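# Swing open both lid halves of an upright box

## Task

Open the box by swinging both lid halves, their handle strips too, back so neither covers the opening, with the box left standing upright.

## Robot and tools

Robot: two arms, left_arm and right_arm, each with a five-fingered hand (index, middle, ring, thumb). right_arm has a right hand; left_arm has its mirror image, a left hand. A camera stand is fixed behind the arms. Loose objects may occasionally get a small shove from outside.

Scene frame: origin at table-top height, midway between the nominal arm bases. +x points out over the table, +z up, +y toward left_arm. Arm and image sides do not match. Calibrated bases: left_arm at (-0.020, +0.350, +0.015) m, quat_wxyz (+1.000, 0, 0, -0.017); right_arm at (-0.022, -0.271, +0.001) m, quat_wxyz (+1.000, 0, 0, -0.006). Reported hand positions and orientations can be a few cm off, worse at long reach.

Hand point axes (right hand): +z runs along straight fingers toward the tips, +y out of the palm face, +x across the palm away from the thumb. On the left hand +x points toward the thumb. The palm face sits at y = -0.062. With fingers straight, tips reach about 0.139 m past knuckles at z = -0.017. A rigid mast near the wrist on the palm side (x +0.05 to +0.10, z -0.16 to -0.11, up to y +0.06; x sign flips on the left hand) can strike things. Fingertips have rubber caps. The right arm's elbow sags, so the hand ends up below the commanded height; command higher if needed.

Tool execute_actions. Argument actions: a list of actions. Each action is a list of up to 15 rows, one per 1/30 s control step; if fewer than 15 rows, the last row repeats. Every row has 48 numbers, each in [-1, 1], covering both arms even when only one moves:
1-6: left_arm dx, dy, dz, rx, ry, rz.
7-22: left hand's 16 hinge goals.
23-24: left current_limit, speed.
25-30: right_arm dx, dy, dz, rx, ry, rz.
31-46: right hand's 16 hinge goals.
47-48: right current_limit, speed.
dx..rz are offsets, not poses, measured along scene-frame axes from that arm's Hand target as it stood when the action began. Every row in an action counts from that same start, not from the previous row. Sending the same offset again therefore moves the arm further. Scale: 1.0 equals 0.6 m for dx, dy, dz and 180 degrees for rx, ry, rz, which together form a single rotation vector about the target position. A translation longer than 1.0 gets shortened. All zeros re-requests the current target. The controller limits the commanded orientation to within 40 degrees of the measured one, then moves the arm by damped inverse kinematics, favouring position. The hand point often stops short of the target; waiting does not help, so send the remaining gap as an offset. To release a push, command the target back beyond the hand point.

Hand numbers are absolute goals, not offsets. Each maps linearly between a hinge's two stops. Order per hand: index_abd, index_mcp, index_pip, index_dip, middle_abd, middle_mcp, middle_pip, middle_dip, ring_abd, ring_mcp, ring_pip, ring_dip, thumb_cmc, thumb_axl, thumb_mcp, thumb_ipl. Moving toward -1 bends fingers toward the palm. Straight values: _abd 0.00, _mcp +0.75, _pip +0.58, _dip +0.70, thumb_cmc +0.71, thumb_axl +0.68, thumb_mcp +0.23, thumb_ipl +0.17. A zero is a real goal. To hold a hand unchanged, resend its hand_goal, hand_current_limit and hand_speed. current_limit maps -1..+1 to 0..550 mA (minimum 11 mA) and also limits hinge speed. speed sets rate (speed+1)/2 of 8.5 rad/s. Initial values: +0.4 and -0.6; settings persist.

Argument cameras: a list of names (cam_head_left, cam_head_right, cam_high, or "all"). Images come back when actions is empty or when cameras are requested. An unknown name voids the call.

Tool zoom_image: camera (cam_head_left, cam_head_right or cam_high) and region [x0, y0, x1, y1] in pixels from the top-left. Each image is 672x504. The region can be at most 504 by 504 and must come from the latest images.

Tool finished_scene: scene, the current scene's number. It ends the scene for good. Call it only when the lid stays open with the robot out of the way.

Results: end_effector_position (m) and end_effector_quat_wxyz in the scene frame. Hand target is the pose the next offsets build on. Joint velocities may read "within noise". Joint torques include gravity, are noisy and offset, and entries 3 and 4 wrap at ±28 N m. Step readings list some mid-action positions. Per motor: hand_goal, hand_measured, hand_current_ma (positive pushes toward -1), and hand_state (moving, goal, blocked, overload). Resting a few cm off target does not by itself indicate contact.

Cautions:
- A finger presses only while its goal lies beyond the contact point.
- Current at or above 495 mA for 5 s shuts a motor down for 10 s.
- Stretched-out arms, loads, or pushing toward an unreachable pose heat the motors. A MOTOR HOT line appears at 85 °C. At 100 °C that arm goes limp for 30-60 s or longer.
- Arm stops drop new hand commands while old ones stay active.
- Keep the hands apart; a moderate collision between arms, or one hand gripping the other, can fail the task.
- Don't slam, hit fixed or heavy things hard, release moving parts, or let anything fall or leave the table.
- Keep the box upright.
- The scene runs on while you think.

Each tool is called after "Emit:" as name(argument=value, ...) on one line, values as JSON.

## Session

Emit:
execute_actions(actions=[])

Scene clock: 0.00 s.
left_arm: end_effector_position=(+0.4832, +0.2278, +0.2706) hand_goal=(+0.000, +0.754, +0.576, +0.696, +0.000, +0.754, +0.576, +0.696, +0.000, +0.754, +0.576, +0.696, +0.714, +0.678, +0.226, +0.168) hand_measured=(+0.000, +0.754, +0.576, +0.696, +0.000, +0.754, +0.576, +0.696, +0.000, +0.754, +0.576, +0.696, +0.714, +0.678, +0.226, +0.168) hand_current_ma=(+0, +0, +0, +0, +0, +0, +0, +0, +0, +0, +0, +0, +0, +0, +0, +0) hand_state=(goal, goal, goal, goal, goal, goal, goal, goal, goal, goal, goal, goal, goal, goal, goal, goal) hand_current_limit=0.40 hand_speed=-0.60 end_effector_quat_wxyz=(+0.204, +0.443, +0.839, -0.240) | right_arm: end_effector_position=(+0.6031, -0.3184, +0.2629) hand_goal=(+0.000, +0.754, +0.576, +0.696, +0.000, +0.754, +0.576, +0.696, +0.000, +0.754, +0.576, +0.696, +0.714, +0.678, +0.226, +0.168) hand_measured=(+0.000, +0.754, +0.576, +0.696, +0.000, +0.754, +0.576, +0.696, +0.000, +0.754, +0.576, +0.696, +0.714, +0.678, +0.226, +0.168) hand_current_ma=(+0, +0, +0, +0, +0, +0, +0, +0, +0, +0, +0, +0, +0, +0, +0, +0) hand_state=(goal, goal, goal, goal, goal, goal, goal, goal, goal, goal, goal, goal, goal, goal, goal, goal) hand_current_limit=0.40 hand_speed=-0.60 end_effector_quat_wxyz=(-0.097, +0.754, +0.621, +0.193)
Joint positions: left_arm=[-0.147 1.404 1.357 -1.241 0.583 -0.867] | right_arm=[-0.134 1.681 1.665 -1.431 -0.418 0.073]
Joint velocities: within noise
Joint torques (N m): no reading
Heat: left arm: hottest waist 33 °C; right arm: hottest wrist yaw 34 °C.
Hand target: left_arm +0.4892, +0.2268, +0.2775; +0.211, +0.444, +0.838, -0.238 | right_arm +0.6093, -0.3194, +0.2675; -0.092, +0.753, +0.622, +0.197

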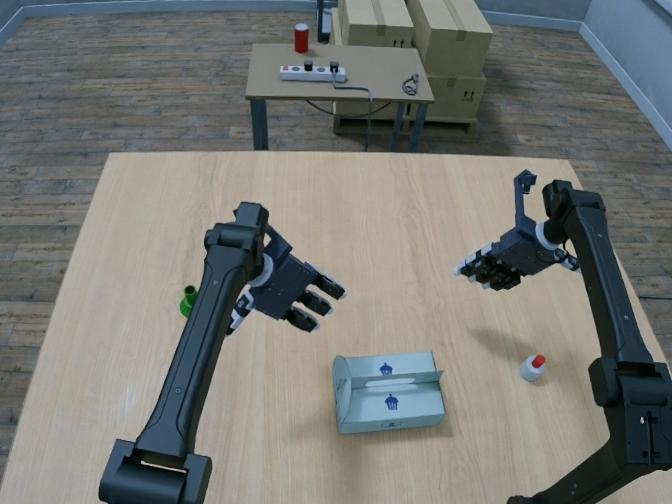

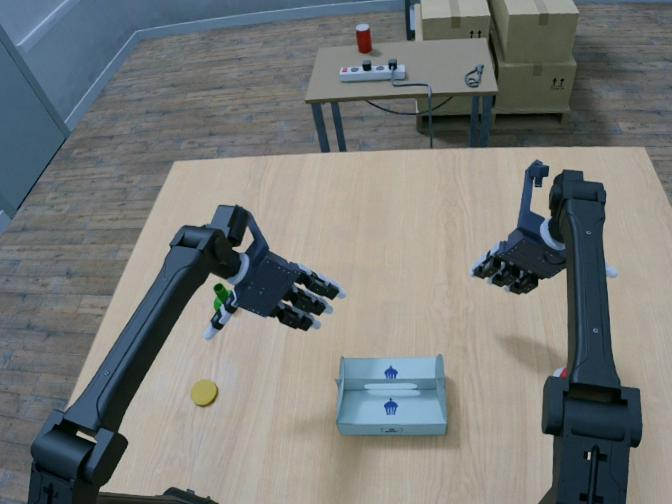

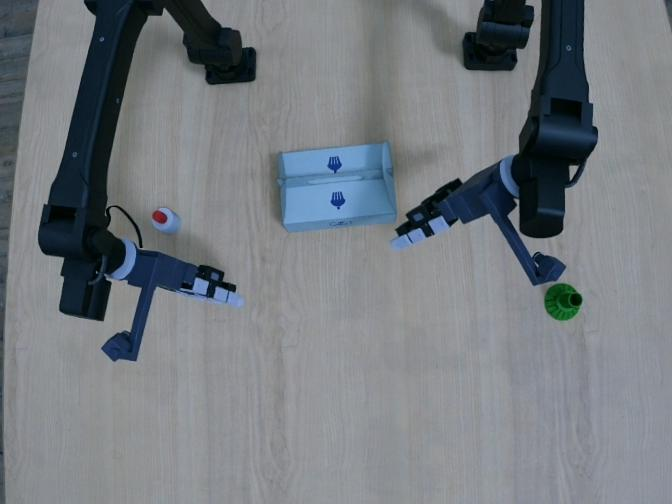

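Emit:
zoom_image(camera="cam_head_left", region=[310, 330, 470, 450])

Emit:
zoom_image(camera="cam_head_right", region=[310, 330, 470, 450])

Emit:
zoom_image(camera="cam_high", region=[260, 130, 420, 250])

Scaled by 3.150 from the camera's 672x504 image, which has a finer 960x720 frame.

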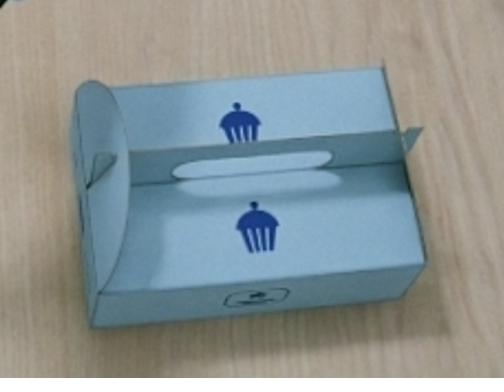

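Scaled by 3.150 from the camera's 672x504 image, which has a finer 960x720 frame.

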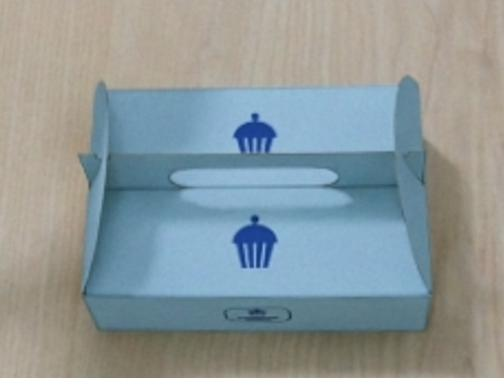

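Scaled by 3.150 from the camera's 672x504 image, which has a finer 960x720 frame.

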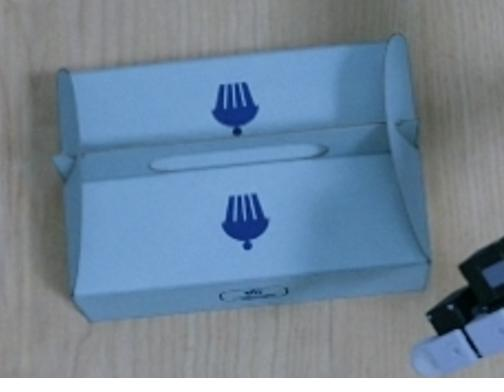

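Emit:
zoom_image(camera="cam_head_left", region=[325, 345, 375, 385])

Emit:
zoom_image(camera="cam_head_left", region=[415, 345, 465, 385])

Emit:
zoom_image(camera="cam_head_right", region=[325, 345, 375, 385])

Emit:
zoom_image(camera="cam_high", region=[360, 130, 410, 220])

Emit:
zoom_image(camera="cam_high", region=[265, 140, 315, 240])

Scaled by 10.080 from the camera's 672x504 image, which has a finer 960x720 frame.

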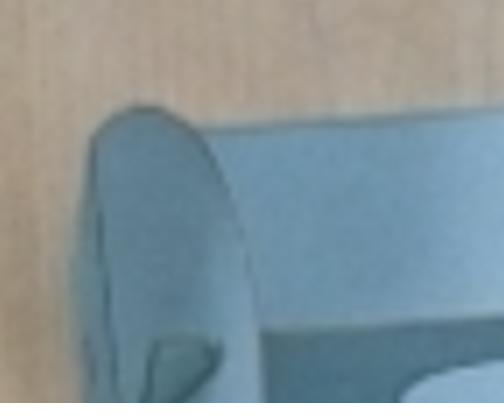

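Scaled by 10.080 from the camera's 672x504 image, which has a finer 960x720 frame.

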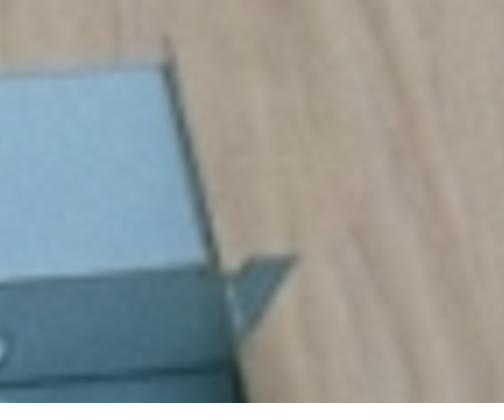

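Scaled by 10.080 from the camera's 672x504 image, which has a finer 960x720 frame.

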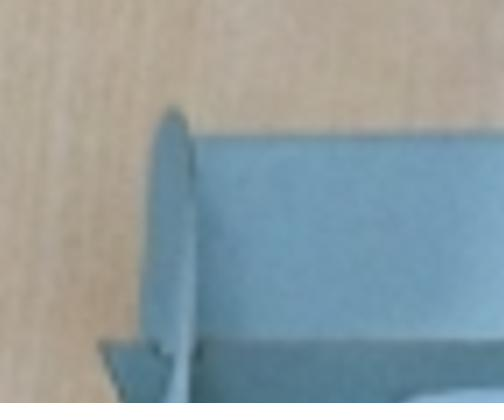

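Scaled by 5.600 from the camera's 672x504 image, which has a finer 960x720 frame.

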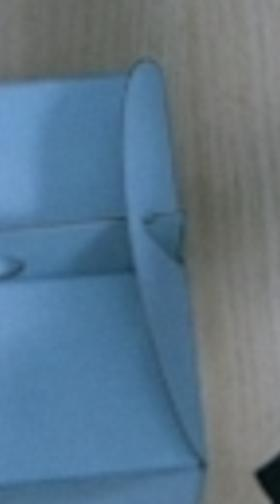

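Scaled by 5.040 from the camera's 672x504 image, which has a finer 960x720 frame.

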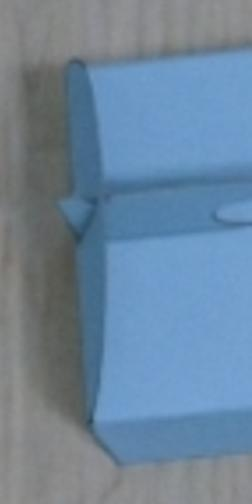

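Emit:
execute_actions(actions=[[[-0.074,-0.064,0.12,0.0295,-0.0674,-0.156,0,0.754,0.576,0.696,0,0.754,0.576,0.696,0,0.754,0.576,0.696,0.714,0.678,0.226,0.168,0.4,-0.6,0,0,0,0,0,0,0,0.754,0.576,0.696,0,0.754,0.576,0.696,0,0.754,0.576,0.696,0.714,0.678,0.226,0.168,0.4,-0.6]],[[-0.074,-0.064,0.05,0.0295,-0.0674,-0.156,0,0.754,0.576,0.696,0,0.754,0.576,0.696,0,0.754,0.576,0.696,0.714,0.678,0.226,0.168,0.4,-0.6,0,0,0,0,0,0,0,0.754,0.576,0.696,0,0.754,0.576,0.696,0,0.754,0.576,0.696,0.714,0.678,0.226,0.168,0.4,-0.6]]], cameras=["all"])

Scene clock: 12.57 s.
left_arm: end_effector_position=(+0.3885, +0.1499, +0.3691) hand_goal=(+0.000, +0.754, +0.576, +0.696, +0.000, +0.754, +0.576, +0.696, +0.000, +0.754, +0.576, +0.696, +0.714, +0.678, +0.226, +0.168) hand_measured=(+0.000, +0.752, +0.576, +0.696, +0.000, +0.752, +0.576, +0.696, +0.000, +0.752, +0.576, +0.696, +0.714, +0.678, +0.224, +0.168) hand_current_ma=(+1, -4, +1, +0, +0, -5, +1, +0, +0, -3, +1, +0, -2, -1, -5, -1) hand_state=(goal, goal, goal, goal, goal, goal, goal, goal, goal, goal, goal, goal, goal, goal, goal, goal) hand_current_limit=0.40 hand_speed=-0.60 end_effector_quat_wxyz=(+0.196, +0.836, +0.493, -0.143) | right_arm: end_effector_position=(+0.6031, -0.3184, +0.2629) hand_goal=(+0.000, +0.754, +0.576, +0.696, +0.000, +0.754, +0.576, +0.696, +0.000, +0.754, +0.576, +0.696, +0.714, +0.678, +0.226, +0.168) hand_measured=(+0.000, +0.754, +0.576, +0.696, +0.000, +0.754, +0.576, +0.696, +0.000, +0.754, +0.576, +0.696, +0.714, +0.678, +0.224, +0.168) hand_current_ma=(+0, -1, +1, +0, +0, -1, +1, +0, +0, -1, +1, +0, +0, -1, -2, +0) hand_state=(goal, goal, goal, goal, goal, goal, goal, goal, goal, goal, goal, goal, goal, goal, goal, goal) hand_current_limit=0.40 hand_speed=-0.60 end_effector_quat_wxyz=(-0.097, +0.754, +0.621, +0.193)
Joint positions: left_arm=[-0.256 1.236 1.406 -1.638 0.48 0.191] | right_arm=[-0.134 1.681 1.665 -1.431 -0.418 0.073]
Joint torques (N m): left_arm=[1.26 -5.48 11.23 0.47 0.4 0.02] | right_arm=[0.67 -13.1 9.36 0.65 -0.49 -0.08]
Heat: left arm: hottest waist 33 °C; right arm: hottest wrist yaw 34 °C.
Hand target: left_arm +0.4003, +0.1499, +0.3794; +0.199, +0.838, +0.489, -0.139 | right_arm +0.6093, -0.3194, +0.2675; -0.092, +0.753, +0.622, +0.197
Off the commanded pose: left_arm 0.016 m, 1 deg | right_arm 0.008 m, 1 deg.
Step readings (end_effector_position of left_arm | right_arm):
0: (+0.4832, +0.2278, +0.2706) | (+0.6031, -0.3184, +0.2629)
1: (+0.4831, +0.2277, +0.2706) | (+0.6031, -0.3184, +0.2629)
2: (+0.4818, +0.2264, +0.2722) | (+0.6031, -0.3184, +0.2629)
4: (+0.4735, +0.2235, +0.2788) | (+0.6031, -0.3184, +0.2629)
8: (+0.4480, +0.2052, +0.3089) | (+0.6031, -0.3184, +0.2629)
15: (+0.4319, +0.1920, +0.3415) | (+0.6031, -0.3184, +0.2629)
16: (+0.4314, +0.1912, +0.3417) | (+0.6031, -0.3184, +0.2629)
17: (+0.4306, +0.1903, +0.3418) | (+0.6031, -0.3184, +0.2629)
19: (+0.4259, +0.1866, +0.3432) | (+0.6031, -0.3184, +0.2629)
23: (+0.4087, +0.1685, +0.3536) | (+0.6031, -0.3184, +0.2629)
30: (+0.3916, +0.1557, +0.3615) | (+0.6031, -0.3184, +0.2629)

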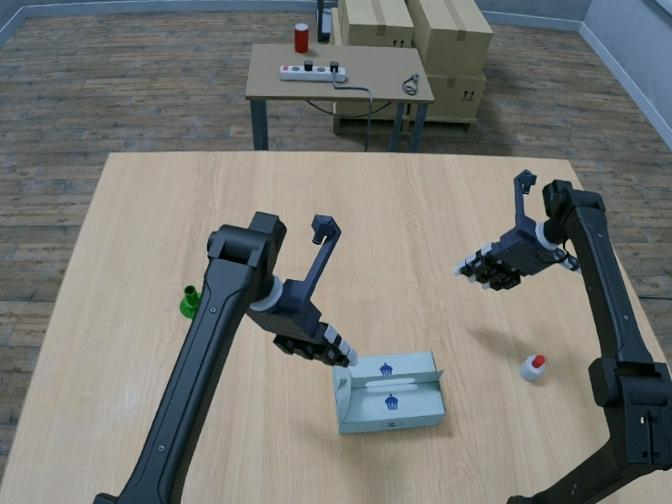

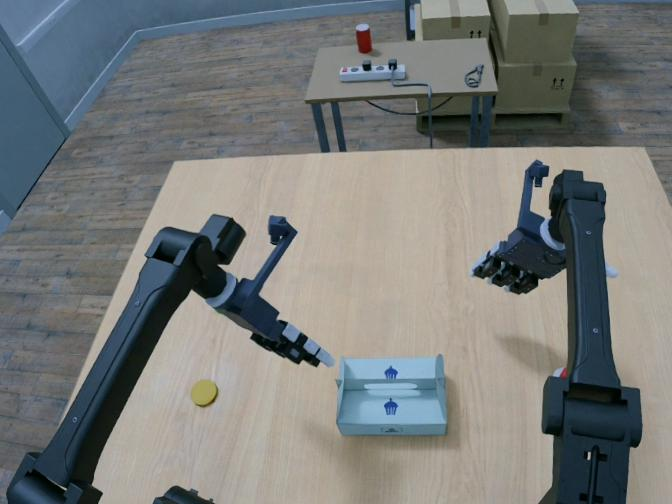

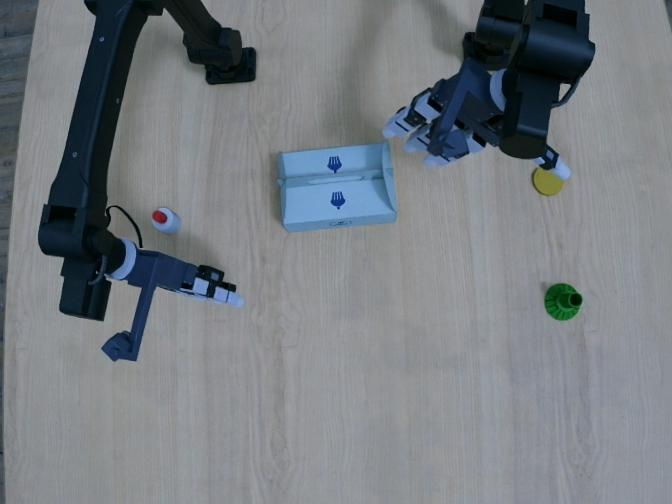

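Emit:
execute_actions(actions=[[[-0.07,-0.09,0.02,0.0295,-0.0674,-0.156,0,0.754,0.576,0.696,0,0.754,0.576,0.696,0,0.754,0.576,0.696,0.714,0.678,0.226,0.168,0.4,-0.6,0,0,0,0,0,0,0,0.754,0.576,0.696,0,0.754,0.576,0.696,0,0.754,0.576,0.696,0.714,0.678,0.226,0.168,0.4,-0.6]],[[-0.114,-0.11,-0.05,0.0295,-0.0674,-0.156,0,0.754,0.576,0.696,0,0.754,0.576,0.696,0,0.754,0.576,0.696,0.714,0.678,0.226,0.168,0.4,-0.6,0,0,0,0,0,0,0,0.754,0.576,0.696,0,0.754,0.576,0.696,0,0.754,0.576,0.696,0.714,0.678,0.226,0.168,0.4,-0.6]]], cameras=["all"])

Scene clock: 14.80 s.
left_arm: end_effector_position=(+0.2889, +0.0326, +0.3577) hand_goal=(+0.000, +0.754, +0.576, +0.696, +0.000, +0.754, +0.576, +0.696, +0.000, +0.754, +0.576, +0.696, +0.714, +0.678, +0.226, +0.168) hand_measured=(+0.000, +0.754, +0.576, +0.696, +0.000, +0.754, +0.576, +0.696, +0.000, +0.754, +0.576, +0.696, +0.716, +0.678, +0.224, +0.168) hand_current_ma=(+1, +1, +1, +0, +0, +1, +1, +0, +0, +0, +1, +0, +4, -1, -7, -1) hand_state=(goal, goal, goal, goal, goal, goal, goal, goal, goal, goal, goal, goal, goal, goal, goal, goal) hand_current_limit=0.40 hand_speed=-0.60 end_effector_quat_wxyz=(+0.127, +0.992, +0.007, -0.007) | right_arm: end_effector_position=(+0.6031, -0.3184, +0.2629) hand_goal=(+0.000, +0.754, +0.576, +0.696, +0.000, +0.754, +0.576, +0.696, +0.000, +0.754, +0.576, +0.696, +0.714, +0.678, +0.226, +0.168) hand_measured=(+0.000, +0.754, +0.576, +0.696, +0.000, +0.754, +0.576, +0.696, +0.000, +0.754, +0.576, +0.696, +0.714, +0.678, +0.224, +0.168) hand_current_ma=(+0, -1, +1, +0, +0, -1, +1, +0, +0, -1, +1, +0, +0, -1, -2, +0) hand_state=(goal, goal, goal, goal, goal, goal, goal, goal, goal, goal, goal, goal, goal, goal, goal, goal) hand_current_limit=0.40 hand_speed=-0.60 end_effector_quat_wxyz=(-0.097, +0.754, +0.621, +0.193)
Joint positions: left_arm=[-0.554 1.225 1.365 -1.577 0.218 0.953] | right_arm=[-0.134 1.681 1.665 -1.431 -0.418 0.073]
Joint torques (N m): left_arm=[0.15 -7.36 8.59 1.26 0.12 0] | right_arm=[0.73 -13.1 9.37 0.65 -0.49 -0.08]
Heat: left arm: hottest waist 33 °C; right arm: hottest wrist yaw 34 °C.
Hand target: left_arm +0.2899, +0.0299, +0.3615; +0.131, +0.991, +0.000, +0.000 | right_arm +0.6093, -0.3194, +0.2675; -0.092, +0.753, +0.622, +0.197
Off the commanded pose: left_arm 0.005 m, 1 deg | right_arm 0.008 m, 1 deg.
Step readings (end_effector_position of left_arm | right_arm):
0: (+0.3885, +0.1499, +0.3692) | (+0.6031, -0.3184, +0.2629)
1: (+0.3886, +0.1500, +0.3691) | (+0.6031, -0.3184, +0.2629)
2: (+0.3879, +0.1492, +0.3686) | (+0.6031, -0.3184, +0.2629)
4: (+0.3844, +0.1438, +0.3676) | (+0.6031, -0.3184, +0.2629)
8: (+0.3672, +0.1179, +0.3687) | (+0.6031, -0.3184, +0.2629)
15: (+0.3532, +0.1034, +0.3736) | (+0.6031, -0.3184, +0.2629)
16: (+0.3526, +0.1029, +0.3743) | (+0.6031, -0.3184, +0.2629)
17: (+0.3506, +0.1007, +0.3735) | (+0.6031, -0.3184, +0.2629)
19: (+0.3423, +0.0905, +0.3690) | (+0.6031, -0.3184, +0.2629)
23: (+0.3071, +0.0526, +0.3579) | (+0.6031, -0.3184, +0.2629)
30: (+0.2908, +0.0338, +0.3571) | (+0.6031, -0.3184, +0.2629)

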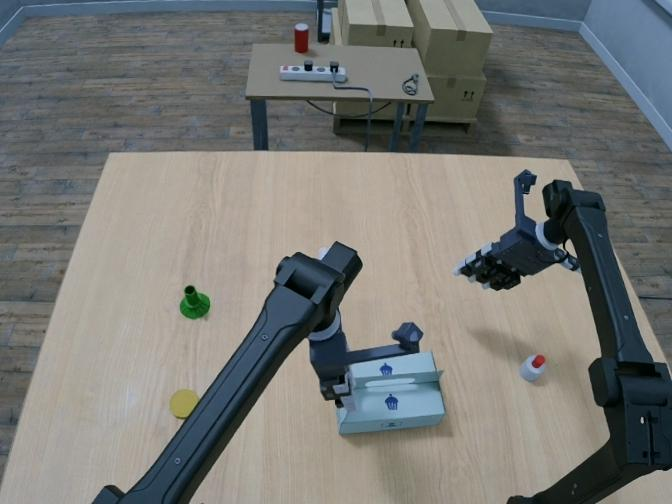

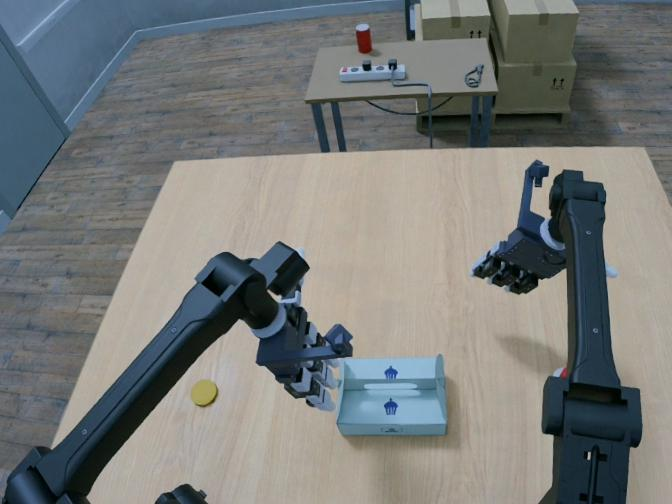

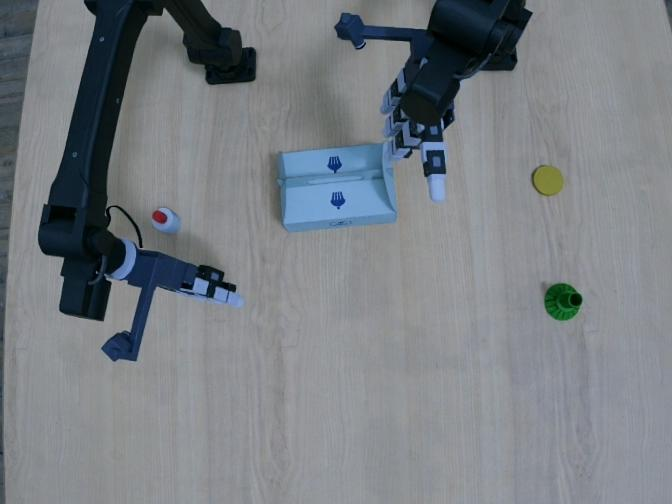

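Emit:
zoom_image(camera="cam_head_left", region=[290, 310, 450, 450])

Emit:
zoom_image(camera="cam_head_right", region=[240, 310, 400, 450])

Emit:
zoom_image(camera="cam_high", region=[330, 80, 450, 240])

Scaled by 3.150 from the camera's 672x504 image, which has a finer 960x720 frame.

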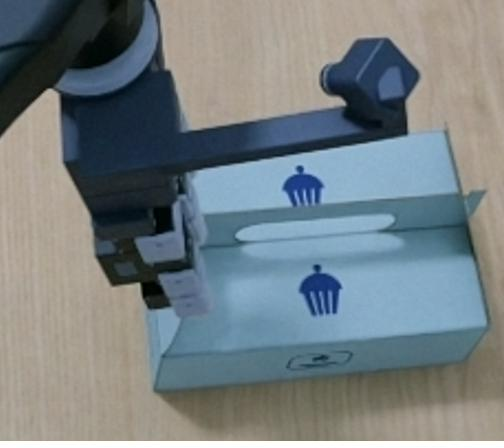

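Scaled by 3.150 from the camera's 672x504 image, which has a finer 960x720 frame.

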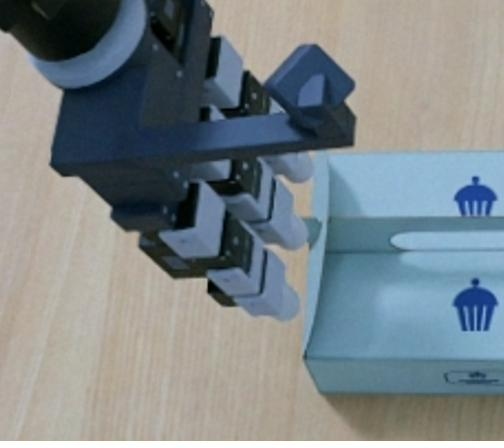

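Scaled by 3.150 from the camera's 672x504 image, which has a finer 960x720 frame.

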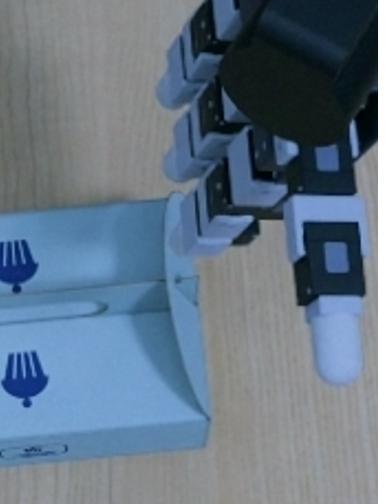

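Emit:
execute_actions(actions=[[[0.092,-0.033,-0.066,0,0,0,0,0.754,0.576,0.696,0,0.754,0.576,0.696,0,0.754,0.576,0.696,0.714,0.678,0.226,0.168,0.4,-0.6,0,0,0,0,0,0,0,0.754,0.576,0.696,0,0.754,0.576,0.696,0,0.754,0.576,0.696,0.714,0.678,0.226,0.168,0.4,-0.6]],[[0,0,-0.066,0,0,0,0,0.754,0.576,0.696,0,0.754,0.576,0.696,0,0.754,0.576,0.696,0.714,0.678,0.226,0.168,0.4,-0.6,0,0,0,0,0,0,0,0.754,0.576,0.696,0,0.754,0.576,0.696,0,0.754,0.576,0.696,0.714,0.678,0.226,0.168,0.4,-0.6]]], cameras=["all"])

Emit:
zoom_image(camera="cam_head_left", region=[290, 310, 450, 450])

Emit:
zoom_image(camera="cam_head_right", region=[260, 310, 420, 450])

Emit:
zoom_image(camera="cam_high", region=[330, 80, 450, 240])

Scene clock: 21.13 s.
left_arm: end_effector_position=(+0.3424, +0.0102, +0.2877) hand_goal=(+0.000, +0.754, +0.576, +0.696, +0.000, +0.754, +0.576, +0.696, +0.000, +0.754, +0.576, +0.696, +0.714, +0.678, +0.226, +0.168) hand_measured=(+0.000, +0.754, +0.576, +0.696, +0.004, +0.752, +0.576, +0.696, +0.000, +0.754, +0.576, +0.696, +0.716, +0.678, +0.224, +0.168) hand_current_ma=(+1, +1, +1, +0, +6, -3, -1, +0, +0, +0, +1, +0, +4, -1, -8, -1) hand_state=(goal, goal, goal, goal, goal, goal, goal, goal, goal, goal, goal, goal, goal, goal, goal, goal) hand_current_limit=0.40 hand_speed=-0.60 end_effector_quat_wxyz=(+0.131, +0.991, +0.002, +0.002) | right_arm: end_effector_position=(+0.6031, -0.3184, +0.2629) hand_goal=(+0.000, +0.754, +0.576, +0.696, +0.000, +0.754, +0.576, +0.696, +0.000, +0.754, +0.576, +0.696, +0.714, +0.678, +0.226, +0.168) hand_measured=(+0.000, +0.754, +0.576, +0.696, +0.000, +0.754, +0.576, +0.696, +0.000, +0.754, +0.576, +0.696, +0.714, +0.678, +0.224, +0.168) hand_current_ma=(+0, -1, +1, +0, +0, -1, +1, +0, +0, -1, +1, +0, +0, -1, -2, +0) hand_state=(goal, goal, goal, goal, goal, goal, goal, goal, goal, goal, goal, goal, goal, goal, goal, goal) hand_current_limit=0.40 hand_speed=-0.60 end_effector_quat_wxyz=(-0.097, +0.754, +0.621, +0.193)
Joint positions: left_arm=[-0.526 1.358 1.297 -1.364 0.22 0.991] | right_arm=[-0.134 1.681 1.665 -1.431 -0.418 0.073]
Joint torques (N m): left_arm=[0.91 -8.76 7.79 1.26 0.32 0.01] | right_arm=[0.73 -13.1 9.36 0.65 -0.49 -0.08]
Heat: left arm: hottest waist 33 °C; right arm: hottest wrist yaw 34 °C.
Hand target: left_arm +0.3451, +0.0101, +0.2821; +0.131, +0.991, +0.000, +0.000 | right_arm +0.6093, -0.3194, +0.2675; -0.092, +0.753, +0.622, +0.197
Off the commanded pose: left_arm 0.006 m, 0 deg | right_arm 0.008 m, 1 deg.
Step readings (end_effector_position of left_arm | right_arm):
0: (+0.2888, +0.0326, +0.3577) | (+0.6031, -0.3184, +0.2629)
1: (+0.2890, +0.0324, +0.3578) | (+0.6031, -0.3184, +0.2629)
2: (+0.2909, +0.0313, +0.3579) | (+0.6031, -0.3184, +0.2629)
4: (+0.2998, +0.0265, +0.3559) | (+0.6031, -0.3184, +0.2629)
8: (+0.3234, +0.0194, +0.3352) | (+0.6031, -0.3184, +0.2629)
15: (+0.3368, +0.0140, +0.3103) | (+0.6031, -0.3184, +0.2629)
16: (+0.3370, +0.0138, +0.3104) | (+0.6031, -0.3184, +0.2629)
17: (+0.3382, +0.0131, +0.3106) | (+0.6031, -0.3184, +0.2629)
19: (+0.3423, +0.0104, +0.3080) | (+0.6031, -0.3184, +0.2629)
23: (+0.3415, +0.0108, +0.2917) | (+0.6031, -0.3184, +0.2629)
30: (+0.3421, +0.0104, +0.2875) | (+0.6031, -0.3184, +0.2629)

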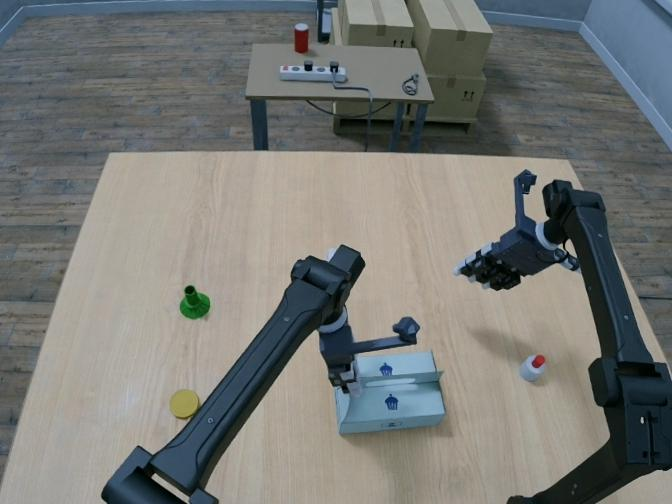

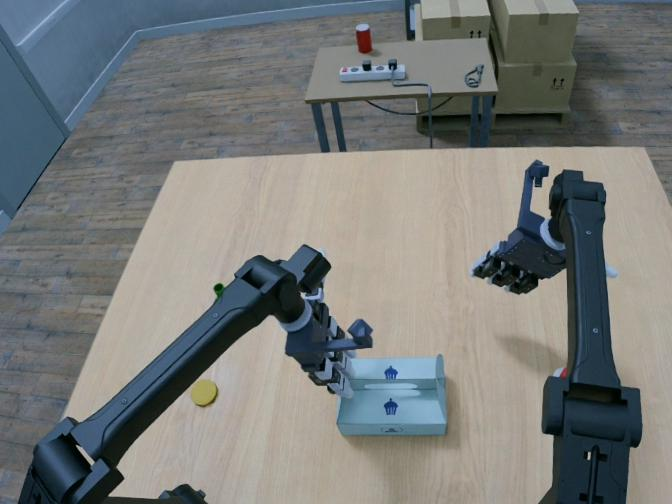

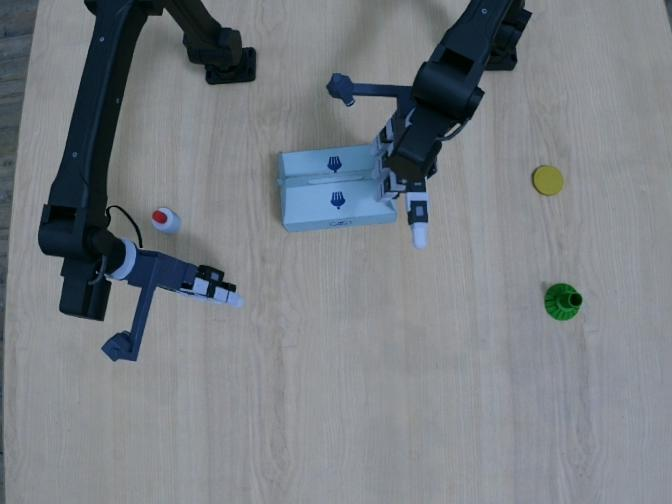

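Scaled by 3.150 from the camera's 672x504 image, which has a finer 960x720 frame.

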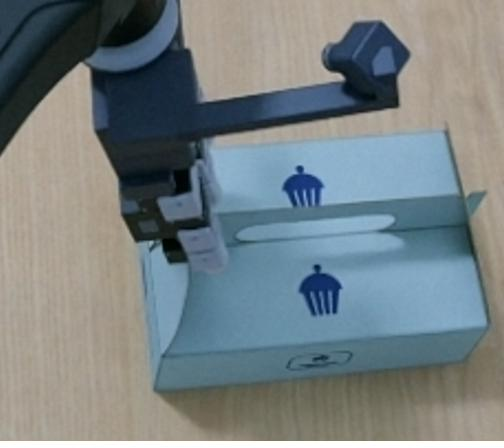

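Scaled by 3.150 from the camera's 672x504 image, which has a finer 960x720 frame.

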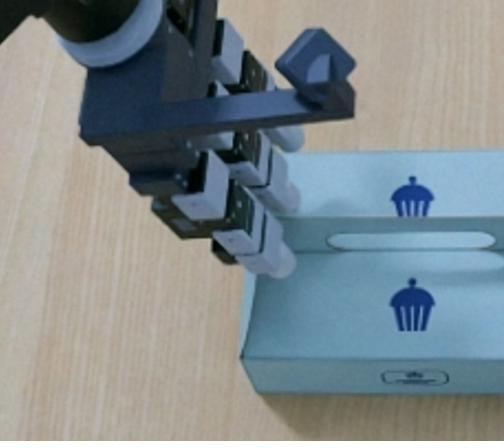

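Scaled by 3.150 from the camera's 672x504 image, which has a finer 960x720 frame.

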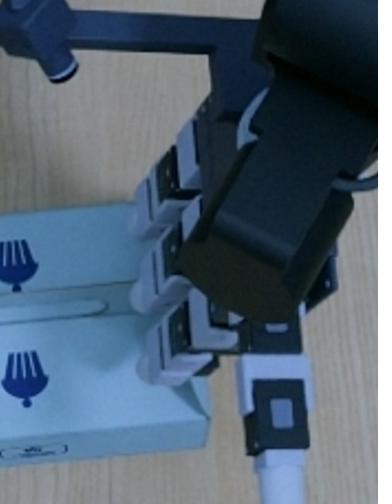

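Emit:
execute_actions(actions=[[[0.0,0,0.025,0,0,0,0,0.754,0.576,0.696,0,0.754,0.576,0.696,0,0.754,0.576,0.696,0.714,0.678,0.226,0.168,0.4,-0.6,0,0,0,0,0,0,0,0.754,0.576,0.696,0,0.754,0.576,0.696,0,0.754,0.576,0.696,0.714,0.678,0.226,0.168,0.4,-0.6]],[[-0.042,0,0,0,0,0,0,0.754,0.576,0.696,0,0.754,0.576,0.696,0,0.754,0.576,0.696,0.714,0.678,0.226,0.168,0.4,-0.6,0,0,0,0,0,0,0,0.754,0.576,0.696,0,0.754,0.576,0.696,0,0.754,0.576,0.696,0.714,0.678,0.226,0.168,0.4,-0.6]]], cameras=["all"])

Emit:
zoom_image(camera="cam_head_right", region=[260, 310, 420, 450])

Emit:
zoom_image(camera="cam_high", region=[330, 80, 450, 240])

Scene clock: 24.37 s.
left_arm: end_effector_position=(+0.3249, +0.0106, +0.2962) hand_goal=(+0.000, +0.754, +0.576, +0.696, +0.000, +0.754, +0.576, +0.696, +0.000, +0.754, +0.576, +0.696, +0.714, +0.678, +0.226, +0.168) hand_measured=(+0.000, +0.754, +0.576, +0.696, +0.004, +0.752, +0.574, +0.696, +0.000, +0.754, +0.576, +0.696, +0.716, +0.678, +0.224, +0.168) hand_current_ma=(+1, +1, +1, +0, +6, -3, -3, +0, +0, +0, +1, +0, +4, -1, -8, -1) hand_state=(goal, goal, goal, goal, goal, goal, goal, goal, goal, goal, goal, goal, goal, goal, goal, goal) hand_current_limit=0.40 hand_speed=-0.60 end_effector_quat_wxyz=(+0.132, +0.991, -0.001, +0.002) | right_arm: end_effector_position=(+0.6031, -0.3184, +0.2629) hand_goal=(+0.000, +0.754, +0.576, +0.696, +0.000, +0.754, +0.576, +0.696, +0.000, +0.754, +0.576, +0.696, +0.714, +0.678, +0.226, +0.168) hand_measured=(+0.000, +0.754, +0.576, +0.696, +0.000, +0.754, +0.576, +0.696, +0.000, +0.754, +0.576, +0.696, +0.714, +0.678, +0.224, +0.168) hand_current_ma=(+0, -1, +1, +0, +0, -1, +1, +0, +0, -1, +1, +0, +0, -1, -2, +0) hand_state=(goal, goal, goal, goal, goal, goal, goal, goal, goal, goal, goal, goal, goal, goal, goal, goal) hand_current_limit=0.40 hand_speed=-0.60 end_effector_quat_wxyz=(-0.097, +0.754, +0.621, +0.193)
Joint positions: left_arm=[-0.547 1.318 1.28 -1.382 0.218 0.974] | right_arm=[-0.134 1.681 1.665 -1.431 -0.418 0.073]
Joint torques (N m): left_arm=[-0.21 -9.82 7.87 0.59 0.15 -0.18] | right_arm=[0.67 -13.1 9.36 0.65 -0.49 -0.08]
Heat: left arm: hottest waist 33 °C; right arm: hottest elbow 34 °C.
Hand target: left_arm +0.3199, +0.0101, +0.2971; +0.131, +0.991, +0.000, +0.000 | right_arm +0.6093, -0.3194, +0.2675; -0.092, +0.753, +0.622, +0.197
Off the commanded pose: left_arm 0.005 m, 0 deg | right_arm 0.008 m, 1 deg.
Step readings (end_effector_position of left_arm | right_arm):
0: (+0.3424, +0.0102, +0.2877) | (+0.6031, -0.3184, +0.2629)
1: (+0.3424, +0.0102, +0.2877) | (+0.6031, -0.3184, +0.2629)
2: (+0.3424, +0.0102, +0.2877) | (+0.6031, -0.3184, +0.2629)
4: (+0.3417, +0.0106, +0.2873) | (+0.6031, -0.3184, +0.2629)
8: (+0.3399, +0.0117, +0.2864) | (+0.6031, -0.3184, +0.2629)
15: (+0.3394, +0.0121, +0.2861) | (+0.6031, -0.3184, +0.2629)
16: (+0.3394, +0.0121, +0.2861) | (+0.6031, -0.3184, +0.2629)
17: (+0.3393, +0.0121, +0.2863) | (+0.6031, -0.3184, +0.2629)
19: (+0.3385, +0.0120, +0.2873) | (+0.6031, -0.3184, +0.2629)
23: (+0.3318, +0.0118, +0.2915) | (+0.6031, -0.3184, +0.2629)
30: (+0.3251, +0.0103, +0.2973) | (+0.6031, -0.3184, +0.2629)

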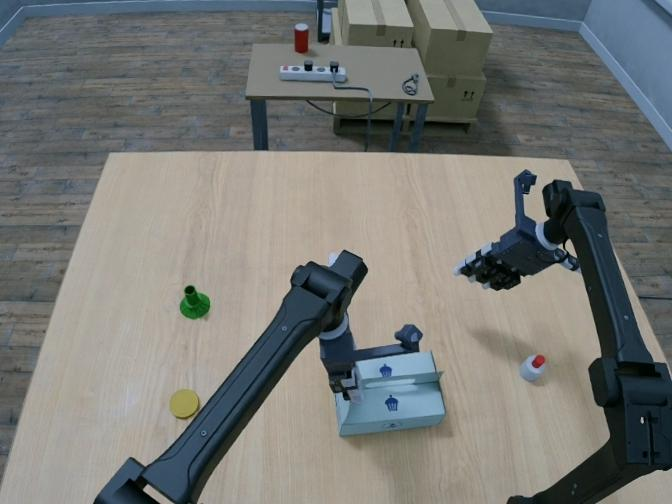

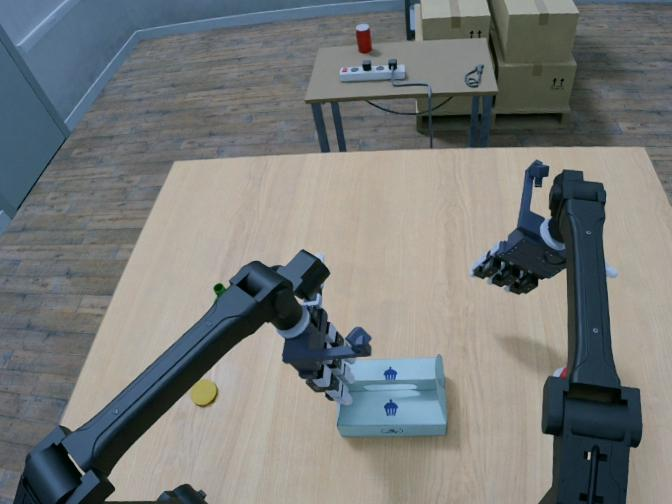

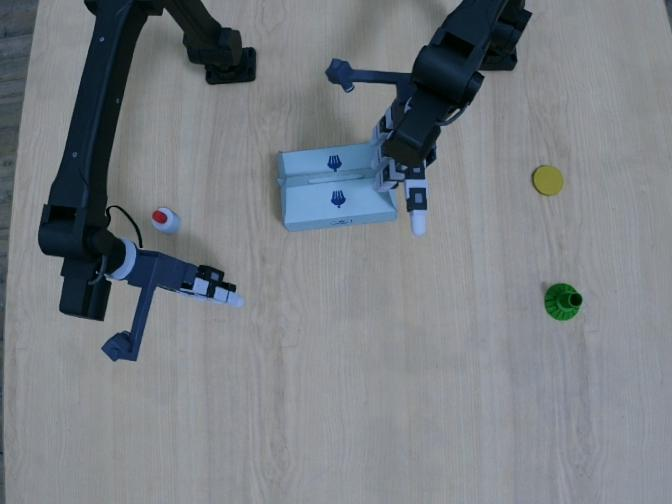

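Scaled by 3.150 from the camera's 672x504 image, which has a finer 960x720 frame.

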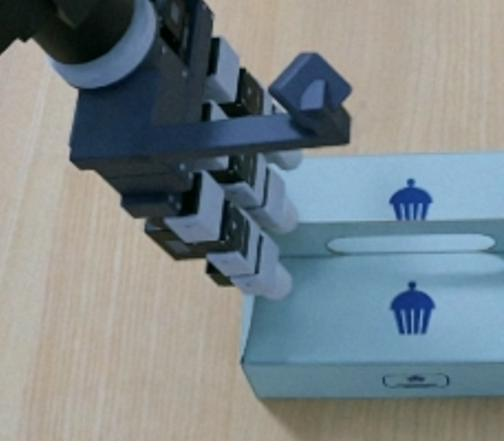

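Scaled by 3.150 from the camera's 672x504 image, which has a finer 960x720 frame.

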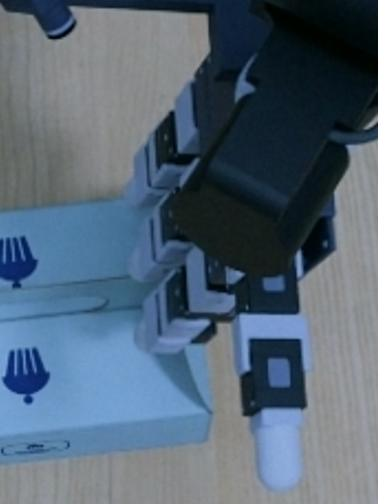

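Emit:
execute_actions(actions=[[[0.0,0,0.08,0,0,0,0,0.754,0.576,0.696,0,0.754,0.576,0.696,0,0.754,0.576,0.696,0.714,0.678,0.226,0.168,0.4,-0.6,0,0,0,0,0,0,0,0.754,0.576,0.696,0,0.754,0.576,0.696,0,0.754,0.576,0.696,0.714,0.678,0.226,0.168,0.4,-0.6]]], cameras=["all"])

Emit:
zoom_image(camera="cam_head_right", region=[260, 310, 420, 450])

Emit:
zoom_image(camera="cam_high", region=[330, 80, 450, 240])

Scene clock: 25.77 s.
left_arm: end_effector_position=(+0.3171, +0.0159, +0.3250) hand_goal=(+0.000, +0.754, +0.576, +0.696, +0.000, +0.754, +0.576, +0.696, +0.000, +0.754, +0.576, +0.696, +0.714, +0.678, +0.226, +0.168) hand_measured=(+0.000, +0.754, +0.576, +0.696, +0.002, +0.754, +0.574, +0.696, +0.000, +0.754, +0.576, +0.696, +0.716, +0.678, +0.224, +0.168) hand_current_ma=(+1, +1, +1, +0, +5, -2, -3, +0, +0, +0, +1, +0, +4, -1, -8, -1) hand_state=(goal, goal, goal, goal, goal, goal, goal, goal, goal, goal, goal, goal, goal, goal, goal, goal) hand_current_limit=0.40 hand_speed=-0.60 end_effector_quat_wxyz=(+0.122, +0.992, +0.002, -0.014) | right_arm: end_effector_position=(+0.6031, -0.3184, +0.2629) hand_goal=(+0.000, +0.754, +0.576, +0.696, +0.000, +0.754, +0.576, +0.696, +0.000, +0.754, +0.576, +0.696, +0.714, +0.678, +0.226, +0.168) hand_measured=(+0.000, +0.754, +0.576, +0.696, +0.000, +0.754, +0.576, +0.696, +0.000, +0.754, +0.576, +0.696, +0.714, +0.678, +0.224, +0.168) hand_current_ma=(+0, -1, +1, +0, +0, -1, +1, +0, +0, -1, +1, +0, +0, -1, -2, +0) hand_state=(goal, goal, goal, goal, goal, goal, goal, goal, goal, goal, goal, goal, goal, goal, goal, goal) hand_current_limit=0.40 hand_speed=-0.60 end_effector_quat_wxyz=(-0.097, +0.754, +0.621, +0.193)
Joint positions: left_arm=[-0.547 1.315 1.363 -1.506 0.218 0.972] | right_arm=[-0.134 1.681 1.665 -1.431 -0.418 0.073]
Joint torques (N m): left_arm=[-0.21 -9.23 11.28 0.53 0.19 -0.17] | right_arm=[0.73 -13.1 9.36 0.65 -0.49 -0.08]
Heat: left arm: hottest waist 33 °C; right arm: hottest elbow 34 °C.
Hand target: left_arm +0.3200, +0.0101, +0.3452; +0.131, +0.991, +0.000, +0.000 | right_arm +0.6093, -0.3194, +0.2675; -0.092, +0.753, +0.622, +0.197
Off the commanded pose: left_arm 0.021 m, 2 deg | right_arm 0.008 m, 1 deg.
Step readings (end_effector_position of left_arm | right_arm):
0: (+0.3249, +0.0106, +0.2962) | (+0.6031, -0.3184, +0.2629)
1: (+0.3247, +0.0108, +0.2960) | (+0.6031, -0.3184, +0.2629)
2: (+0.3230, +0.0119, +0.2957) | (+0.6031, -0.3184, +0.2629)
4: (+0.3182, +0.0151, +0.2967) | (+0.6031, -0.3184, +0.2629)
8: (+0.3161, +0.0165, +0.3109) | (+0.6031, -0.3184, +0.2629)
15: (+0.3179, +0.0154, +0.3254) | (+0.6031, -0.3184, +0.2629)

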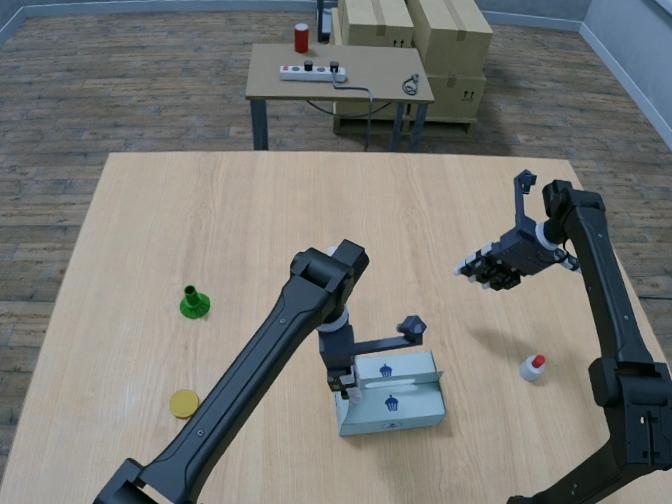

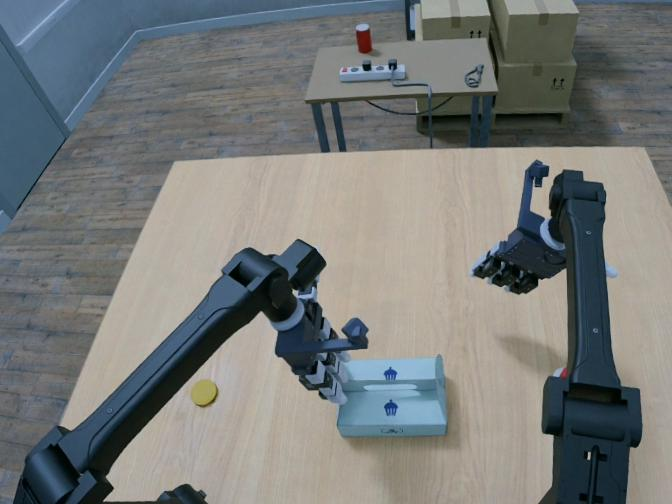

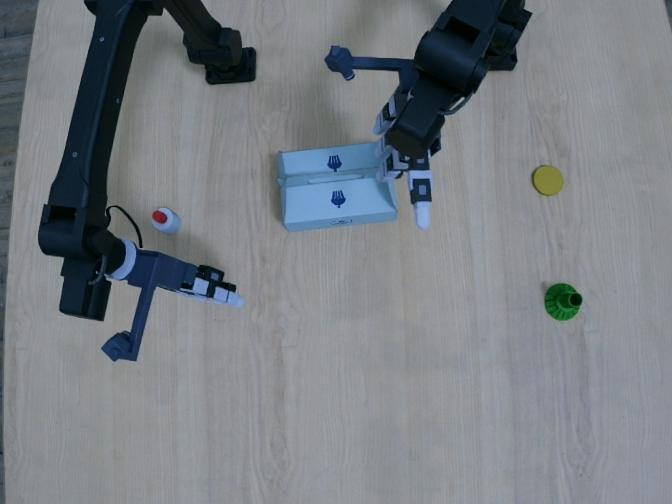

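Scaled by 3.150 from the camera's 672x504 image, which has a finer 960x720 frame.

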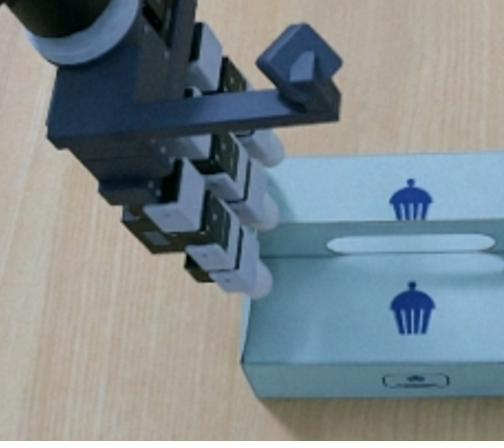

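Scaled by 3.150 from the camera's 672x504 image, which has a finer 960x720 frame.

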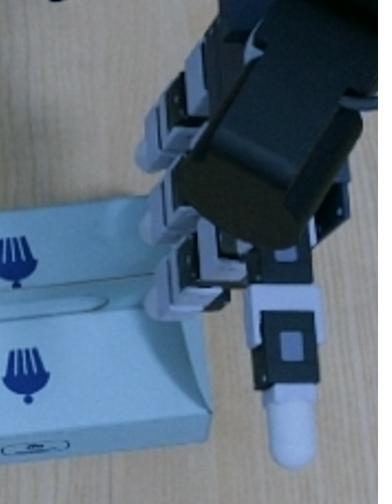

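Emit:
execute_actions(actions=[[[-0.038,-0.042,0,0,0,0,0,0.754,0.576,0.696,0,0.754,0.576,0.696,0,0.754,0.576,0.696,0.714,0.678,0.226,0.168,0.4,-0.6,0,0,0,0,0,0,0,0.754,0.576,0.696,0,0.754,0.576,0.696,0,0.754,0.576,0.696,0.714,0.678,0.226,0.168,0.4,-0.6]],[[0,0,-0.108,0,0,0,0,0.754,0.576,0.696,0,0.754,0.576,0.696,0,0.754,0.576,0.696,0.714,0.678,0.226,0.168,0.4,-0.6,0,0,0,0,0,0,0,0.754,0.576,0.696,0,0.754,0.576,0.696,0,0.754,0.576,0.696,0.714,0.678,0.226,0.168,0.4,-0.6]]], cameras=["all"])

Emit:
zoom_image(camera="cam_head_right", region=[260, 310, 420, 450])

Emit:
zoom_image(camera="cam_high", region=[330, 80, 450, 240])

Scene clock: 30.00 s.
left_arm: end_effector_position=(+0.2960, -0.0134, +0.2813) hand_goal=(+0.000, +0.754, +0.576, +0.696, +0.000, +0.754, +0.576, +0.696, +0.000, +0.754, +0.576, +0.696, +0.714, +0.678, +0.226, +0.168) hand_measured=(+0.004, +0.752, +0.574, +0.696, +0.002, +0.754, +0.574, +0.696, +0.000, +0.754, +0.576, +0.696, +0.716, +0.678, +0.222, +0.168) hand_current_ma=(+7, -3, -3, -1, +4, +0, -3, +0, +0, +0, +1, +0, +4, -1, -9, -1) hand_state=(goal, goal, goal, goal, goal, goal, goal, goal, goal, goal, goal, goal, goal, goal, goal, goal) hand_current_limit=0.40 hand_speed=-0.60 end_effector_quat_wxyz=(+0.129, +0.992, -0.003, -0.001) | right_arm: end_effector_position=(+0.6031, -0.3184, +0.2629) hand_goal=(+0.000, +0.754, +0.576, +0.696, +0.000, +0.754, +0.576, +0.696, +0.000, +0.754, +0.576, +0.696, +0.714, +0.678, +0.226, +0.168) hand_measured=(+0.000, +0.754, +0.576, +0.696, +0.000, +0.754, +0.576, +0.696, +0.000, +0.754, +0.576, +0.696, +0.714, +0.678, +0.224, +0.168) hand_current_ma=(+0, -1, +1, +0, +0, -1, +1, +0, +0, -1, +1, +0, +0, -1, -2, +0) hand_state=(goal, goal, goal, goal, goal, goal, goal, goal, goal, goal, goal, goal, goal, goal, goal, goal) hand_current_limit=0.40 hand_speed=-0.60 end_effector_quat_wxyz=(-0.097, +0.754, +0.621, +0.193)
Joint positions: left_arm=[-0.642 1.298 1.225 -1.336 0.202 0.884] | right_arm=[-0.134 1.681 1.665 -1.431 -0.418 0.073]
Joint torques (N m): left_arm=[0.32 -8.53 7.95 1.28 0.22 -0.18] | right_arm=[0.67 -13.1 9.36 0.66 -0.49 -0.08]
Heat: left arm: hottest waist 33 °C; right arm: hottest elbow 34 °C.
Hand target: left_arm +0.2971, -0.0151, +0.2804; +0.131, +0.991, +0.000, +0.000 | right_arm +0.6093, -0.3194, +0.2675; -0.092, +0.753, +0.622, +0.197
Off the commanded pose: left_arm 0.002 m, 0 deg | right_arm 0.008 m, 1 deg.
Step readings (end_effector_position of left_arm | right_arm):
0: (+0.3171, +0.0159, +0.3250) | (+0.6031, -0.3184, +0.2629)
1: (+0.3169, +0.0156, +0.3250) | (+0.6031, -0.3184, +0.2629)
2: (+0.3159, +0.0143, +0.3248) | (+0.6031, -0.3184, +0.2629)
4: (+0.3122, +0.0098, +0.3244) | (+0.6031, -0.3184, +0.2629)
8: (+0.2966, -0.0061, +0.3247) | (+0.6031, -0.3184, +0.2629)
15: (+0.2913, -0.0115, +0.3251) | (+0.6031, -0.3184, +0.2629)
16: (+0.2918, -0.0117, +0.3252) | (+0.6031, -0.3184, +0.2629)
17: (+0.2932, -0.0126, +0.3238) | (+0.6031, -0.3184, +0.2629)
19: (+0.2963, -0.0150, +0.3176) | (+0.6031, -0.3184, +0.2629)
23: (+0.2937, -0.0124, +0.2896) | (+0.6031, -0.3184, +0.2629)
30: (+0.2952, -0.0129, +0.2809) | (+0.6031, -0.3184, +0.2629)

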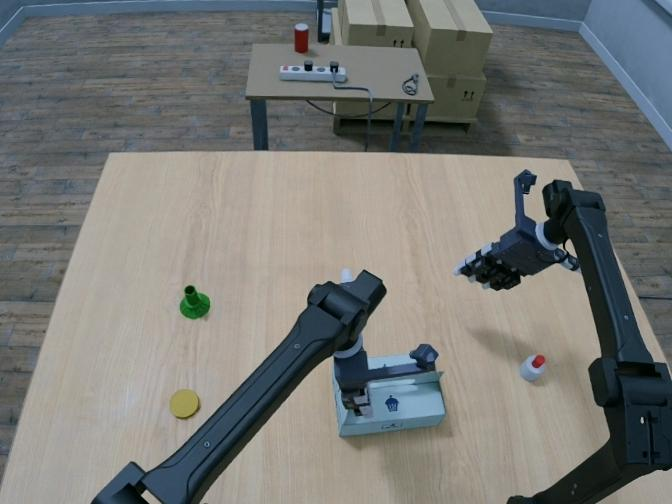

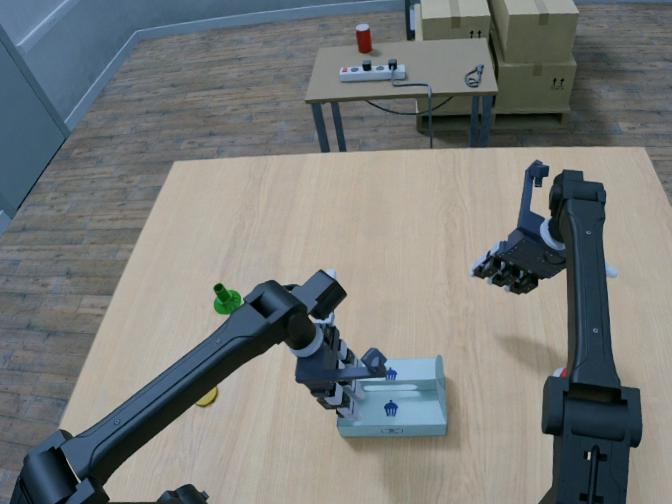

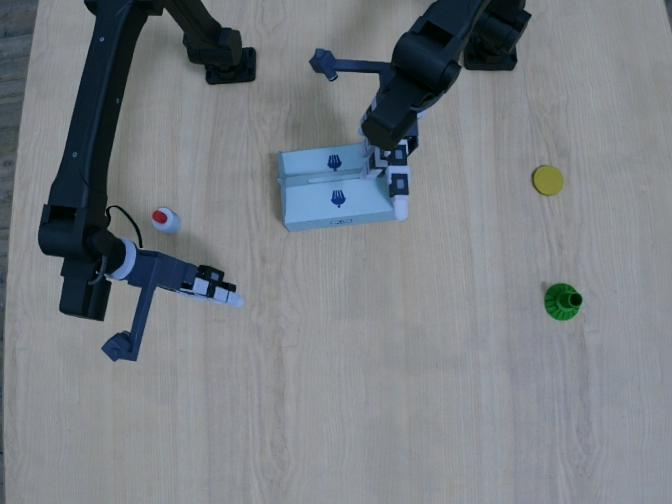

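Scaled by 3.150 from the camera's 672x504 image, which has a finer 960x720 frame.

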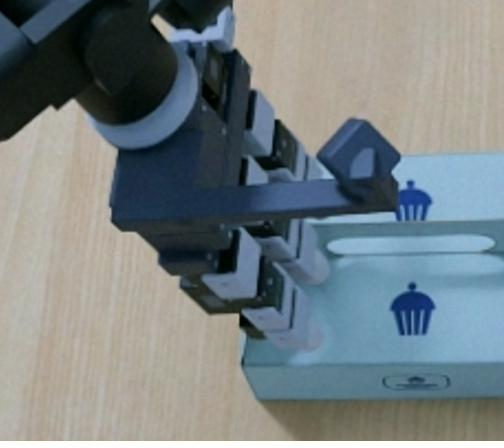

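Scaled by 3.150 from the camera's 672x504 image, which has a finer 960x720 frame.

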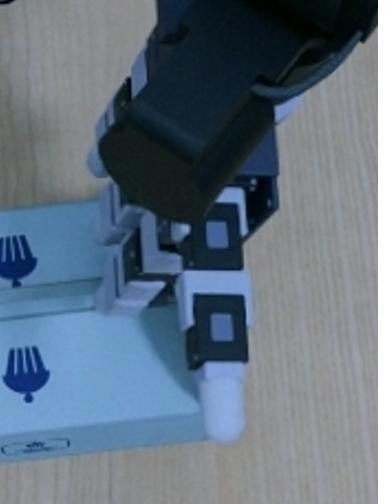

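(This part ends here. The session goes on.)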